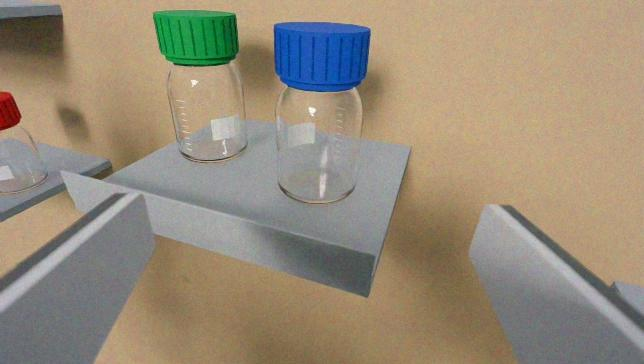

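Request:
move(target={"side":"right","x":0.315,"y":-0.0943,"z":1.309,"quat_wxyz":[0.40558,-0.40558,-0.57923,0.57923]}, min_time_s=0.8)

Request:
move(target={"side":"right","x":0.36,"y":-0.0779,"z":1.308,"quat_wxyz":[0.40558,-0.40558,-0.57923,0.57923]}, min_time_s=0.8, cameras=["right_wrist_camera"])

Scene clock: 185.43 s.
Joint torques (N m): left_arm=[-13.63 3.08 1.82 -5.55 -0.35 -2.12 0.41] | right_arm=[-18.49 -7.27 -7.67 -3.02 1.27 -0.94 -0.05]
External joint torques (N m): left_arm=[-0.58 1.24 0.81 -0.43 -0.1 -0.1 0.39] | right_arm=[0.12 0.23 2.59 0.95 -0.07 0.13 -0.04]
Wrist force (N): left_arm=[0.8 -5.2 1.2] | right_arm=[3.8 4.9 0.8]
Wrist torque (N m): left_arm=[0.22 0.09 -0.15] | right_arm=[-0.32 0.12 -0.21]
Wrist force, peak (N): left_arm=[0.9 -5.4 1.1] | right_arm=[3.8 5.3 1.1]
move: done
base_odometry: x=+3.700 y=-0.485 heading=-0.045
lidar_m: 0.51 0.52 0.72 1.34 2.10 3.04 5.33 2.97 2.41 2.00 0.73 0.53
base_status: not commanded
joint_positions: torso_squat_rad=+0.350 torso_shift_rad=+0.000 torso_pitch_rad=+0.000 torso_yaw_rad=+0.000 left_shoulder_pitch_rad=-0.423 left_shoulder_roll_rad=+0.097 left_shoulder_yaw_rad=+0.012 left_elbow_rad=-2.537 left_forearm_roll_rad=-0.095 left_wrist_pitch_rad=+1.376 left_hand_roll_rad=-1.439 left_gripper_m=+0.080 right_shoulder_pitch_rad=-0.792 right_shoulder_roll_rad=-0.815 right_shoulder_yaw_rad=+0.580 right_elbow_rad=-2.051 right_forearm_roll_rad=-0.069 right_wrist_pitch_rad=+0.872 right_hand_roll_rad=+0.558 right_gripper_m=+0.100 head_pan_rad=+0.000 head_tilt_rad=+0.450
joint_status: all done
wheel_motors_off: 0
motor_effort: left_wheel=-8(8) right_wheel=+8(8)
contact_limits: left_gripper_m 672.5 mA; right_gripper_m 672.5 mA
chest: x=-0.2280 y=-0.0002 z=+1.2475 quat_wxyz=(+1.000, +0.000, +0.000, +0.000) (m; base frame)
left_hand: x=+0.2200 y=+0.1996 z=+1.3302 quat_wxyz=(+0.500, +0.501, -0.500, -0.500) (m; base frame)
right_hand: x=+0.3142 y=-0.0947 z=+1.3090 quat_wxyz=(+0.406, -0.406, -0.579, +0.579) (m; base frame)
right_hand_status: reached (checked arc, planned for 0.8 s): 1 mm and 0.0 deg off.
pictures: none

Scene clock: 186.67 s.
Joint torques (N m): left_arm=[-13.88 3.4 1.41 -5.48 -0.39 -2.13 0.37] | right_arm=[-20.5 -7.59 -7.46 -3.84 1.03 -0.99 0.16]
External joint torques (N m): left_arm=[-0.83 1.55 0.41 -0.35 -0.14 -0.11 0.35] | right_arm=[0.37 -0.24 2.88 0.69 -0.18 0.14 0.17]
Wrist force (N): left_arm=[0.7 -5.0 1.2] | right_arm=[2.8 4.7 1.4]
Wrist torque (N m): left_arm=[0.19 0.09 -0.14] | right_arm=[-0.26 0.03 -0.22]
Wrist force, peak (N): left_arm=[0.7 -5.5 1.2] | right_arm=[3.5 5.2 0.8]
move: done
base_odometry: x=+3.700 y=-0.485 heading=-0.045
lidar_m: 0.50 0.53 0.72 1.34 2.11 3.04 5.33 2.97 2.41 2.01 0.72 0.53
base_status: not commanded
joint_positions: torso_squat_rad=+0.350 torso_shift_rad=+0.000 torso_pitch_rad=+0.000 torso_yaw_rad=+0.000 left_shoulder_pitch_rad=-0.423 left_shoulder_roll_rad=+0.097 left_shoulder_yaw_rad=+0.012 left_elbow_rad=-2.537 left_forearm_roll_rad=-0.095 left_wrist_pitch_rad=+1.376 left_hand_roll_rad=-1.439 left_gripper_m=+0.080 right_shoulder_pitch_rad=-0.897 right_shoulder_roll_rad=-0.717 right_shoulder_yaw_rad=+0.614 right_elbow_rad=-1.813 right_forearm_roll_rad=-0.070 right_wrist_pitch_rad=+0.769 right_hand_roll_rad=+0.591 right_gripper_m=+0.100 head_pan_rad=+0.000 head_tilt_rad=+0.450
joint_status: all done
wheel_motors_off: 0
motor_effort: left_wheel=-8(8) right_wheel=+8(8)
contact_limits: left_gripper_m 672.5 mA; right_gripper_m 672.5 mA
chest: x=-0.2280 y=-0.0002 z=+1.2475 quat_wxyz=(+1.000, +0.000, +0.000, +0.000) (m; base frame)
left_hand: x=+0.2200 y=+0.1996 z=+1.3302 quat_wxyz=(+0.500, +0.501, -0.500, -0.500) (m; base frame)
right_hand: x=+0.3600 y=-0.0781 z=+1.3081 quat_wxyz=(+0.406, -0.406, -0.579, +0.579) (m; base frame)
right_hand_status: reached (checked arc, planned for 0.8 s): 0 mm and 0.0 deg off.
pictures: right_wrist_camera
camera_calibration:
right_wrist_camera: T_world_to_cam=[[0.325379, -0.944192, 0.0512866, -0.262742], [-0.453859, -0.203527, -0.867519, 1.3094], [0.829543, 0.258996, -0.494753, 0.440936], [0, 0, 0, 1]] pos_world=[0.313997, -0.0957822, 1.36756]

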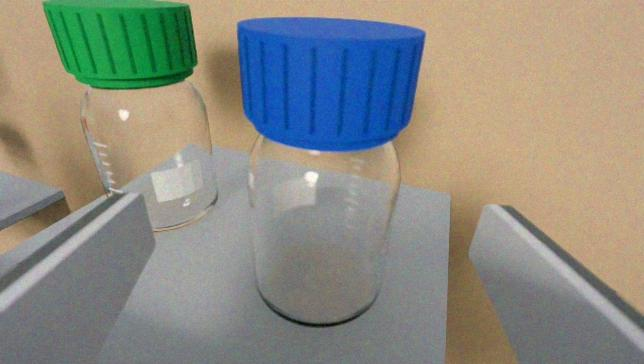

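Request:
move(target={"side":"right","x":0.402,"y":-0.066,"z":1.3075,"quat_wxyz":[0.40558,-0.40558,-0.57923,0.57923]}, min_time_s=0.8)

Request:
move(joints={"right_gripper_m": 0.04}, cameras=["right_wrist_camera", "head_camera"])

Scene clock: 189.23 s.
Joint torques (N m): left_arm=[-13.72 3.08 1.01 -5.53 -0.43 -2.28 0.45] | right_arm=[-22.7 -7.95 -6.96 -4.45 1.07 -1.17 0.01]
External joint torques (N m): left_arm=[-0.67 1.23 0 -0.4 -0.19 -0.26 0.43] | right_arm=[0.15 -0.47 3.09 0.53 0.03 0.01 0.02]
Wrist force (N): left_arm=[0.7 -5.3 1.2] | right_arm=[2.9 4.5 0.9]
Wrist torque (N m): left_arm=[0.22 0.09 -0.14] | right_arm=[-0.17 0.01 -0.22]
Wrist force, peak (N): left_arm=[1.0 -5.6 1.1] | right_arm=[2.6 5.7 1.0]
move: done
base_odometry: x=+3.700 y=-0.485 heading=-0.045
lidar_m: 0.50 0.52 0.71 1.34 2.11 3.04 5.33 2.97 2.42 2.00 0.73 0.53
base_status: not commanded
joint_positions: torso_squat_rad=+0.350 torso_shift_rad=+0.000 torso_pitch_rad=+0.000 torso_yaw_rad=+0.000 left_shoulder_pitch_rad=-0.423 left_shoulder_roll_rad=+0.097 left_shoulder_yaw_rad=+0.012 left_elbow_rad=-2.537 left_forearm_roll_rad=-0.095 left_wrist_pitch_rad=+1.376 left_hand_roll_rad=-1.439 left_gripper_m=+0.080 right_shoulder_pitch_rad=-0.996 right_shoulder_roll_rad=-0.633 right_shoulder_yaw_rad=+0.636 right_elbow_rad=-1.569 right_forearm_roll_rad=-0.081 right_wrist_pitch_rad=+0.651 right_hand_roll_rad=+0.622 right_gripper_m=+0.100 head_pan_rad=+0.000 head_tilt_rad=+0.450
joint_status: all done
wheel_motors_off: 0
motor_effort: left_wheel=-8(8) right_wheel=+7(9)
contact_limits: left_gripper_m 672.5 mA; right_gripper_m 672.5 mA
chest: x=-0.2280 y=-0.0002 z=+1.2475 quat_wxyz=(+1.000, +0.000, +0.000, +0.000) (m; base frame)
left_hand: x=+0.2200 y=+0.1995 z=+1.3302 quat_wxyz=(+0.500, +0.501, -0.500, -0.500) (m; base frame)
right_hand: x=+0.4020 y=-0.0662 z=+1.3077 quat_wxyz=(+0.406, -0.406, -0.579, +0.579) (m; base frame)
right_hand_status: reached (checked arc, planned for 0.8 s): 0 mm and 0.0 deg off.
pictures: none

Scene clock: 190.43 s.
Joint torques (N m): left_arm=[-14.13 3.5 1.49 -5.54 -0.42 -2.18 0.4] | right_arm=[-22.36 -7.41 -7.42 -4.29 0.7 -1.12 0.04]
External joint torques (N m): left_arm=[-1.08 1.66 0.49 -0.41 -0.18 -0.16 0.39] | right_arm=[0.49 0.06 2.63 0.69 -0.35 0.05 0.05]
Wrist force (N): left_arm=[1.1 -5.2 1.0] | right_arm=[3.8 4.6 1.7]
Wrist torque (N m): left_arm=[0.21 0.14 -0.15] | right_arm=[-0.24 0.10 -0.20]
Wrist force, peak (N): left_arm=[0.8 -5.4 1.3] | right_arm=[2.5 5.5 1.9]
move: off_target
base_odometry: x=+3.700 y=-0.485 heading=-0.045
lidar_m: 0.50 0.53 0.72 1.34 2.11 3.04 5.34 2.96 2.42 2.00 0.72 0.53
base_status: not commanded
joint_positions: torso_squat_rad=+0.350 torso_shift_rad=+0.000 torso_pitch_rad=+0.000 torso_yaw_rad=+0.000 left_shoulder_pitch_rad=-0.423 left_shoulder_roll_rad=+0.097 left_shoulder_yaw_rad=+0.012 left_elbow_rad=-2.537 left_forearm_roll_rad=-0.095 left_wrist_pitch_rad=+1.376 left_hand_roll_rad=-1.439 left_gripper_m=+0.080 right_shoulder_pitch_rad=-0.996 right_shoulder_roll_rad=-0.633 right_shoulder_yaw_rad=+0.636 right_elbow_rad=-1.569 right_forearm_roll_rad=-0.081 right_wrist_pitch_rad=+0.651 right_hand_roll_rad=+0.622 right_gripper_m=+0.055 head_pan_rad=+0.000 head_tilt_rad=+0.450
joint_status: right_gripper_m off_target (ended at +0.055, target +0.040)
wheel_motors_off: 0
motor_effort: left_wheel=-8(8) right_wheel=+8(9)
contact_limits: left_gripper_m 672.5 mA; right_gripper_m 672.5 mA
chest: x=-0.2280 y=-0.0002 z=+1.2475 quat_wxyz=(+1.000, +0.000, +0.000, +0.000) (m; base frame)
left_hand: x=+0.2200 y=+0.1995 z=+1.3302 quat_wxyz=(+0.500, +0.501, -0.500, -0.500) (m; base frame)
right_hand: x=+0.4020 y=-0.0662 z=+1.3077 quat_wxyz=(+0.406, -0.406, -0.579, +0.579) (m; base frame)
pictures: head_camera, right_wrist_camera
camera_calibration:
head_camera: T_world_to_cam=[[-0.0253527, -0.999327, 0.0265027, -0.0391064], [-0.401707, -0.0140926, -0.91566, 1.30114], [0.915417, -0.0338608, -0.401079, 0.712254], [0, 0, 0, 1]] pos_world=[-0.130323, 0.00337393, 1.47811]
right_wrist_camera: T_world_to_cam=[[0.325379, -0.944192, 0.0512866, -0.265146], [-0.453859, -0.203527, -0.867519, 1.33045], [0.829543, 0.258996, -0.494753, 0.402765], [0, 0, 0, 1]] pos_world=[0.355997, -0.0838822, 1.36706]

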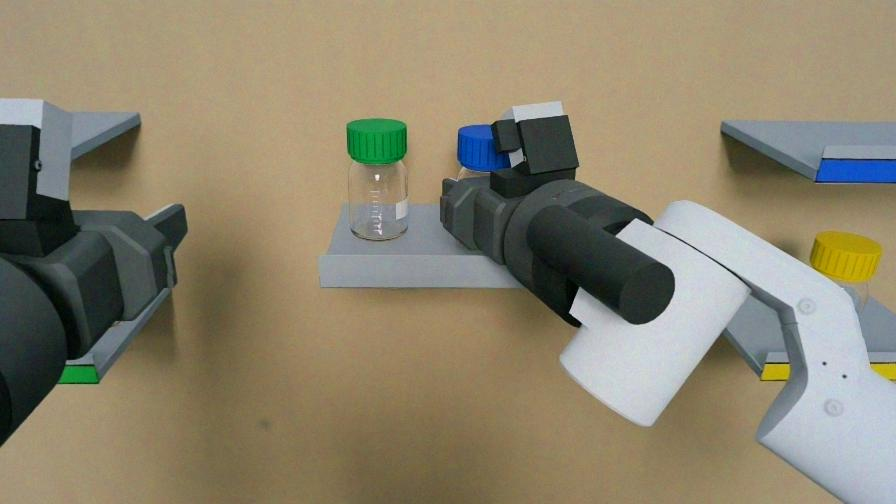

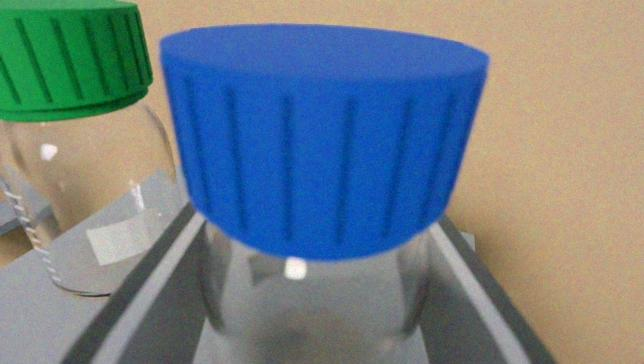

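Request:
move(target={"side":"right","x":0.402,"y":-0.066,"z":1.345,"quat_wxyz":[0.40558,-0.40558,-0.57923,0.57923]}, min_time_s=0.7)

Request:
move(target={"side":"right","x":0.355,"y":-0.083,"z":1.37,"quat_wxyz":[0.40558,-0.40558,-0.57923,0.57923]}, min_time_s=0.7)

Request:
move(target={"side":"right","x":0.3,"y":-0.103,"z":1.39,"quat_wxyz":[0.40558,-0.40558,-0.57923,0.57923]}, min_time_s=0.7)

Request:
move(target={"side":"right","x":0.255,"y":-0.16,"z":1.42,"quat_wxyz":[0.40558,-0.40558,-0.57923,0.57923]}, min_time_s=0.8, cameras=["right_wrist_camera", "head_camera"])

Scene clock: 192.20 s.
Joint torques (N m): left_arm=[-13.74 3.23 1.6 -5.7 -0.41 -2.14 0.4] | right_arm=[-23.73 -9.59 -7.71 -3.97 1.01 -1.15 0.26]
External joint torques (N m): left_arm=[-0.7 1.39 0.59 -0.57 -0.17 -0.12 0.39] | right_arm=[-0.59 -1.7 2.56 0.23 -0.08 0.08 0.27]
Wrist force (N): left_arm=[0.9 -5.1 1.1] | right_arm=[2.8 5.7 0.9]
Wrist torque (N m): left_arm=[0.18 0.12 -0.18] | right_arm=[-0.19 -0.02 -0.24]
Wrist force, peak (N): left_arm=[1.1 -5.4 1.1] | right_arm=[3.0 7.0 0.7]
move: done
base_odometry: x=+3.700 y=-0.485 heading=-0.045
lidar_m: 0.51 0.52 0.72 1.34 2.10 3.04 5.33 2.96 2.42 2.00 0.73 0.52
base_status: not commanded
joint_positions: torso_squat_rad=+0.350 torso_shift_rad=+0.000 torso_pitch_rad=+0.000 torso_yaw_rad=+0.000 left_shoulder_pitch_rad=-0.423 left_shoulder_roll_rad=+0.097 left_shoulder_yaw_rad=+0.012 left_elbow_rad=-2.537 left_forearm_roll_rad=-0.095 left_wrist_pitch_rad=+1.376 left_hand_roll_rad=-1.439 left_gripper_m=+0.080 right_shoulder_pitch_rad=-1.084 right_shoulder_roll_rad=-0.671 right_shoulder_yaw_rad=+0.637 right_elbow_rad=-1.569 right_forearm_roll_rad=-0.185 right_wrist_pitch_rad=+0.701 right_hand_roll_rad=+0.652 right_gripper_m=+0.055 head_pan_rad=+0.000 head_tilt_rad=+0.450
joint_status: all done
wheel_motors_off: 0
motor_effort: left_wheel=-8(8) right_wheel=+7(9)
contact_limits: left_gripper_m 672.5 mA; right_gripper_m 672.5 mA
chest: x=-0.2280 y=-0.0002 z=+1.2475 quat_wxyz=(+1.000, +0.000, +0.000, +0.000) (m; base frame)
left_hand: x=+0.2200 y=+0.1995 z=+1.3302 quat_wxyz=(+0.500, +0.501, -0.500, -0.500) (m; base frame)
right_hand: x=+0.4020 y=-0.0661 z=+1.3449 quat_wxyz=(+0.406, -0.406, -0.579, +0.579) (m; base frame)
right_hand_status: reached (checked arc, planned for 0.7 s): 0 mm and 0.0 deg off.
pictures: none

Scene clock: 193.67 s.
Joint torques (N m): left_arm=[-13.67 3.1 1.62 -5.52 -0.39 -2.04 0.46] | right_arm=[-19.8 -8.76 -11.29 -3.12 1.5 -1.42 -0.21]
External joint torques (N m): left_arm=[-0.62 1.25 0.61 -0.39 -0.14 -0.02 0.44] | right_arm=[1.33 -0.78 -0.68 -0.1 0.23 -0.24 -0.21]
Wrist force (N): left_arm=[0.8 -5.5 1.2] | right_arm=[3.0 6.8 0.4]
Wrist torque (N m): left_arm=[0.24 0.09 -0.15] | right_arm=[-0.32 0.05 -0.06]
Wrist force, peak (N): left_arm=[0.9 -5.5 1.1] | right_arm=[3.8 7.0 1.6]
move: done
base_odometry: x=+3.700 y=-0.485 heading=-0.045
lidar_m: 0.50 0.53 0.73 1.34 2.11 3.04 5.33 2.97 2.42 2.01 0.73 0.53
base_status: not commanded
joint_positions: torso_squat_rad=+0.350 torso_shift_rad=+0.000 torso_pitch_rad=+0.000 torso_yaw_rad=+0.000 left_shoulder_pitch_rad=-0.423 left_shoulder_roll_rad=+0.097 left_shoulder_yaw_rad=+0.012 left_elbow_rad=-2.537 left_forearm_roll_rad=-0.095 left_wrist_pitch_rad=+1.376 left_hand_roll_rad=-1.439 left_gripper_m=+0.080 right_shoulder_pitch_rad=-1.038 right_shoulder_roll_rad=-0.795 right_shoulder_yaw_rad=+0.591 right_elbow_rad=-1.832 right_forearm_roll_rad=-0.251 right_wrist_pitch_rad=+0.857 right_hand_roll_rad=+0.632 right_gripper_m=+0.055 head_pan_rad=+0.000 head_tilt_rad=+0.450
joint_status: all done
wheel_motors_off: 0
motor_effort: left_wheel=-8(9) right_wheel=+9(9)
contact_limits: left_gripper_m 672.5 mA; right_gripper_m 672.5 mA
chest: x=-0.2280 y=-0.0002 z=+1.2475 quat_wxyz=(+1.000, +0.000, +0.000, +0.000) (m; base frame)
left_hand: x=+0.2200 y=+0.1995 z=+1.3302 quat_wxyz=(+0.500, +0.501, -0.500, -0.500) (m; base frame)
right_hand: x=+0.3550 y=-0.0829 z=+1.3699 quat_wxyz=(+0.406, -0.406, -0.579, +0.579) (m; base frame)
right_hand_status: reached (checked arc, planned for 0.7 s): 0 mm and 0.0 deg off.
pictures: none

Scene clock: 195.13 s.
Joint torques (N m): left_arm=[-13.41 3.16 1.2 -5.62 -0.37 -2.24 0.49] | right_arm=[-17.75 -9.07 -10.6 -1.47 1.55 -1.31 -0.08]
External joint torques (N m): left_arm=[-0.36 1.31 0.19 -0.49 -0.12 -0.22 0.47] | right_arm=[0.89 -0.93 -0.23 0.08 0.11 -0.2 -0.08]
Wrist force (N): left_arm=[1.3 -5.3 1.2] | right_arm=[3.2 5.8 0.9]
Wrist torque (N m): left_arm=[0.23 0.14 -0.16] | right_arm=[-0.18 0.08 0.01]
Wrist force, peak (N): left_arm=[0.9 -5.4 1.4] | right_arm=[4.1 6.9 0.8]
move: done
base_odometry: x=+3.700 y=-0.485 heading=-0.045
lidar_m: 0.50 0.53 0.73 1.34 2.11 3.04 5.33 2.96 2.41 2.02 0.73 0.53
base_status: not commanded
joint_positions: torso_squat_rad=+0.350 torso_shift_rad=+0.000 torso_pitch_rad=+0.000 torso_yaw_rad=+0.000 left_shoulder_pitch_rad=-0.423 left_shoulder_roll_rad=+0.097 left_shoulder_yaw_rad=+0.012 left_elbow_rad=-2.537 left_forearm_roll_rad=-0.095 left_wrist_pitch_rad=+1.376 left_hand_roll_rad=-1.439 left_gripper_m=+0.080 right_shoulder_pitch_rad=-0.983 right_shoulder_roll_rad=-0.934 right_shoulder_yaw_rad=+0.520 right_elbow_rad=-2.096 right_forearm_roll_rad=-0.325 right_wrist_pitch_rad=+1.001 right_hand_roll_rad=+0.585 right_gripper_m=+0.055 head_pan_rad=+0.000 head_tilt_rad=+0.450
joint_status: all done
wheel_motors_off: 0
motor_effort: left_wheel=-8(9) right_wheel=+7(9)
contact_limits: left_gripper_m 672.5 mA; right_gripper_m 672.5 mA
chest: x=-0.2280 y=-0.0002 z=+1.2475 quat_wxyz=(+1.000, +0.000, +0.000, +0.000) (m; base frame)
left_hand: x=+0.2201 y=+0.1995 z=+1.3302 quat_wxyz=(+0.500, +0.501, -0.500, -0.500) (m; base frame)
right_hand: x=+0.3000 y=-0.1029 z=+1.3899 quat_wxyz=(+0.406, -0.406, -0.579, +0.579) (m; base frame)
right_hand_status: reached (checked arc, planned for 0.7 s): 0 mm and 0.0 deg off.
pictures: none

Scene clock: 196.27 s.
Joint torques (N m): left_arm=[-13.63 2.89 1.6 -5.38 -0.37 -2.15 0.52] | right_arm=[-14.56 -10.78 -10.18 0.4 1.47 -1.24 -0.17]
External joint torques (N m): left_arm=[-0.59 1.04 0.6 -0.25 -0.12 -0.13 0.5] | right_arm=[0.87 -1.15 -0.21 -0.15 0.04 -0.18 -0.16]
Wrist force (N): left_arm=[0.8 -5.1 1.0] | right_arm=[3.3 6.6 1.0]
Wrist torque (N m): left_arm=[0.20 0.10 -0.14] | right_arm=[-0.33 0.08 0.02]
Wrist force, peak (N): left_arm=[1.0 -5.5 1.1] | right_arm=[3.1 7.8 0.0]
move: done
base_odometry: x=+3.700 y=-0.485 heading=-0.045
lidar_m: 0.50 0.53 0.72 1.34 2.11 3.04 5.33 2.96 2.42 2.00 0.72 0.53
base_status: not commanded
joint_positions: torso_squat_rad=+0.350 torso_shift_rad=+0.000 torso_pitch_rad=+0.000 torso_yaw_rad=+0.000 left_shoulder_pitch_rad=-0.423 left_shoulder_roll_rad=+0.097 left_shoulder_yaw_rad=+0.012 left_elbow_rad=-2.537 left_forearm_roll_rad=-0.095 left_wrist_pitch_rad=+1.376 left_hand_roll_rad=-1.439 left_gripper_m=+0.080 right_shoulder_pitch_rad=-0.870 right_shoulder_roll_rad=-1.205 right_shoulder_yaw_rad=+0.339 right_elbow_rad=-2.265 right_forearm_roll_rad=-0.542 right_wrist_pitch_rad=+0.968 right_hand_roll_rad=+0.557 right_gripper_m=+0.055 head_pan_rad=+0.000 head_tilt_rad=+0.450
joint_status: all done
wheel_motors_off: 0
motor_effort: left_wheel=-8(9) right_wheel=+8(9)
contact_limits: left_gripper_m 672.5 mA; right_gripper_m 672.5 mA
chest: x=-0.2280 y=-0.0002 z=+1.2475 quat_wxyz=(+1.000, +0.000, +0.000, +0.000) (m; base frame)
left_hand: x=+0.2200 y=+0.1995 z=+1.3302 quat_wxyz=(+0.500, +0.501, -0.500, -0.500) (m; base frame)
right_hand: x=+0.2550 y=-0.1598 z=+1.4200 quat_wxyz=(+0.406, -0.406, -0.579, +0.579) (m; base frame)
right_hand_status: reached (checked arc, planned for 0.8 s): 0 mm and 0.1 deg off.
pictures: head_camera, right_wrist_camera
camera_calibration:
head_camera: T_world_to_cam=[[-0.0253527, -0.999327, 0.0265027, -0.0391064], [-0.401707, -0.0140926, -0.91566, 1.30114], [0.915417, -0.0338608, -0.401079, 0.712254], [0, 0, 0, 1]] pos_world=[-0.130323, 0.00337393, 1.47811]
right_wrist_camera: T_world_to_cam=[[0.324748, -0.944387, 0.0516983, -0.311971], [-0.45409, -0.203631, -0.867374, 1.342], [0.829663, 0.258202, -0.494965, 0.60471], [0, 0, 0, 1]] pos_world=[0.208996, -0.177485, 1.47946]

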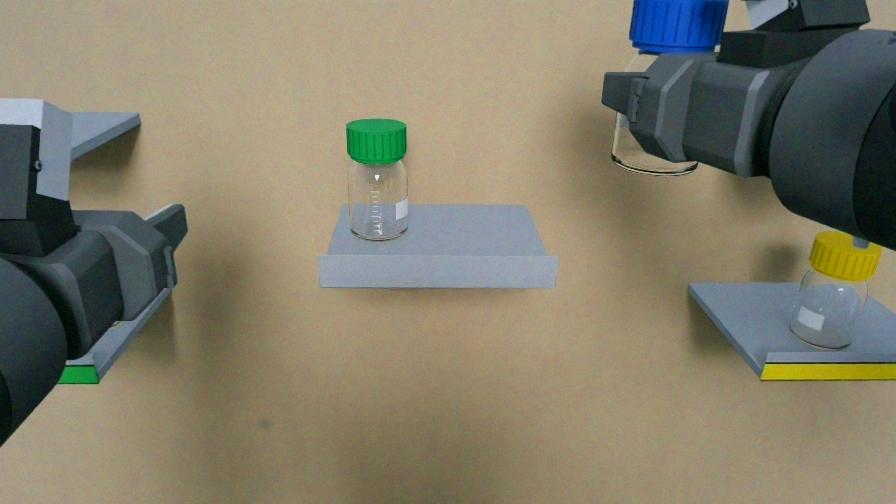

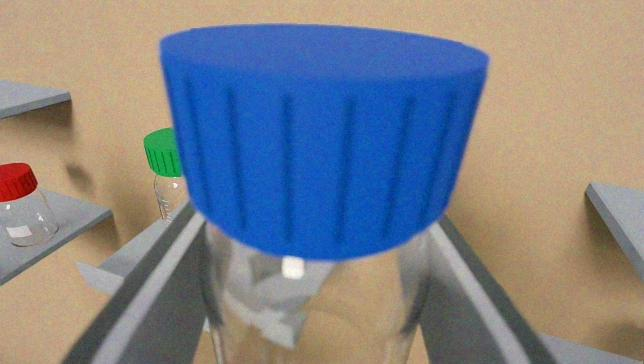

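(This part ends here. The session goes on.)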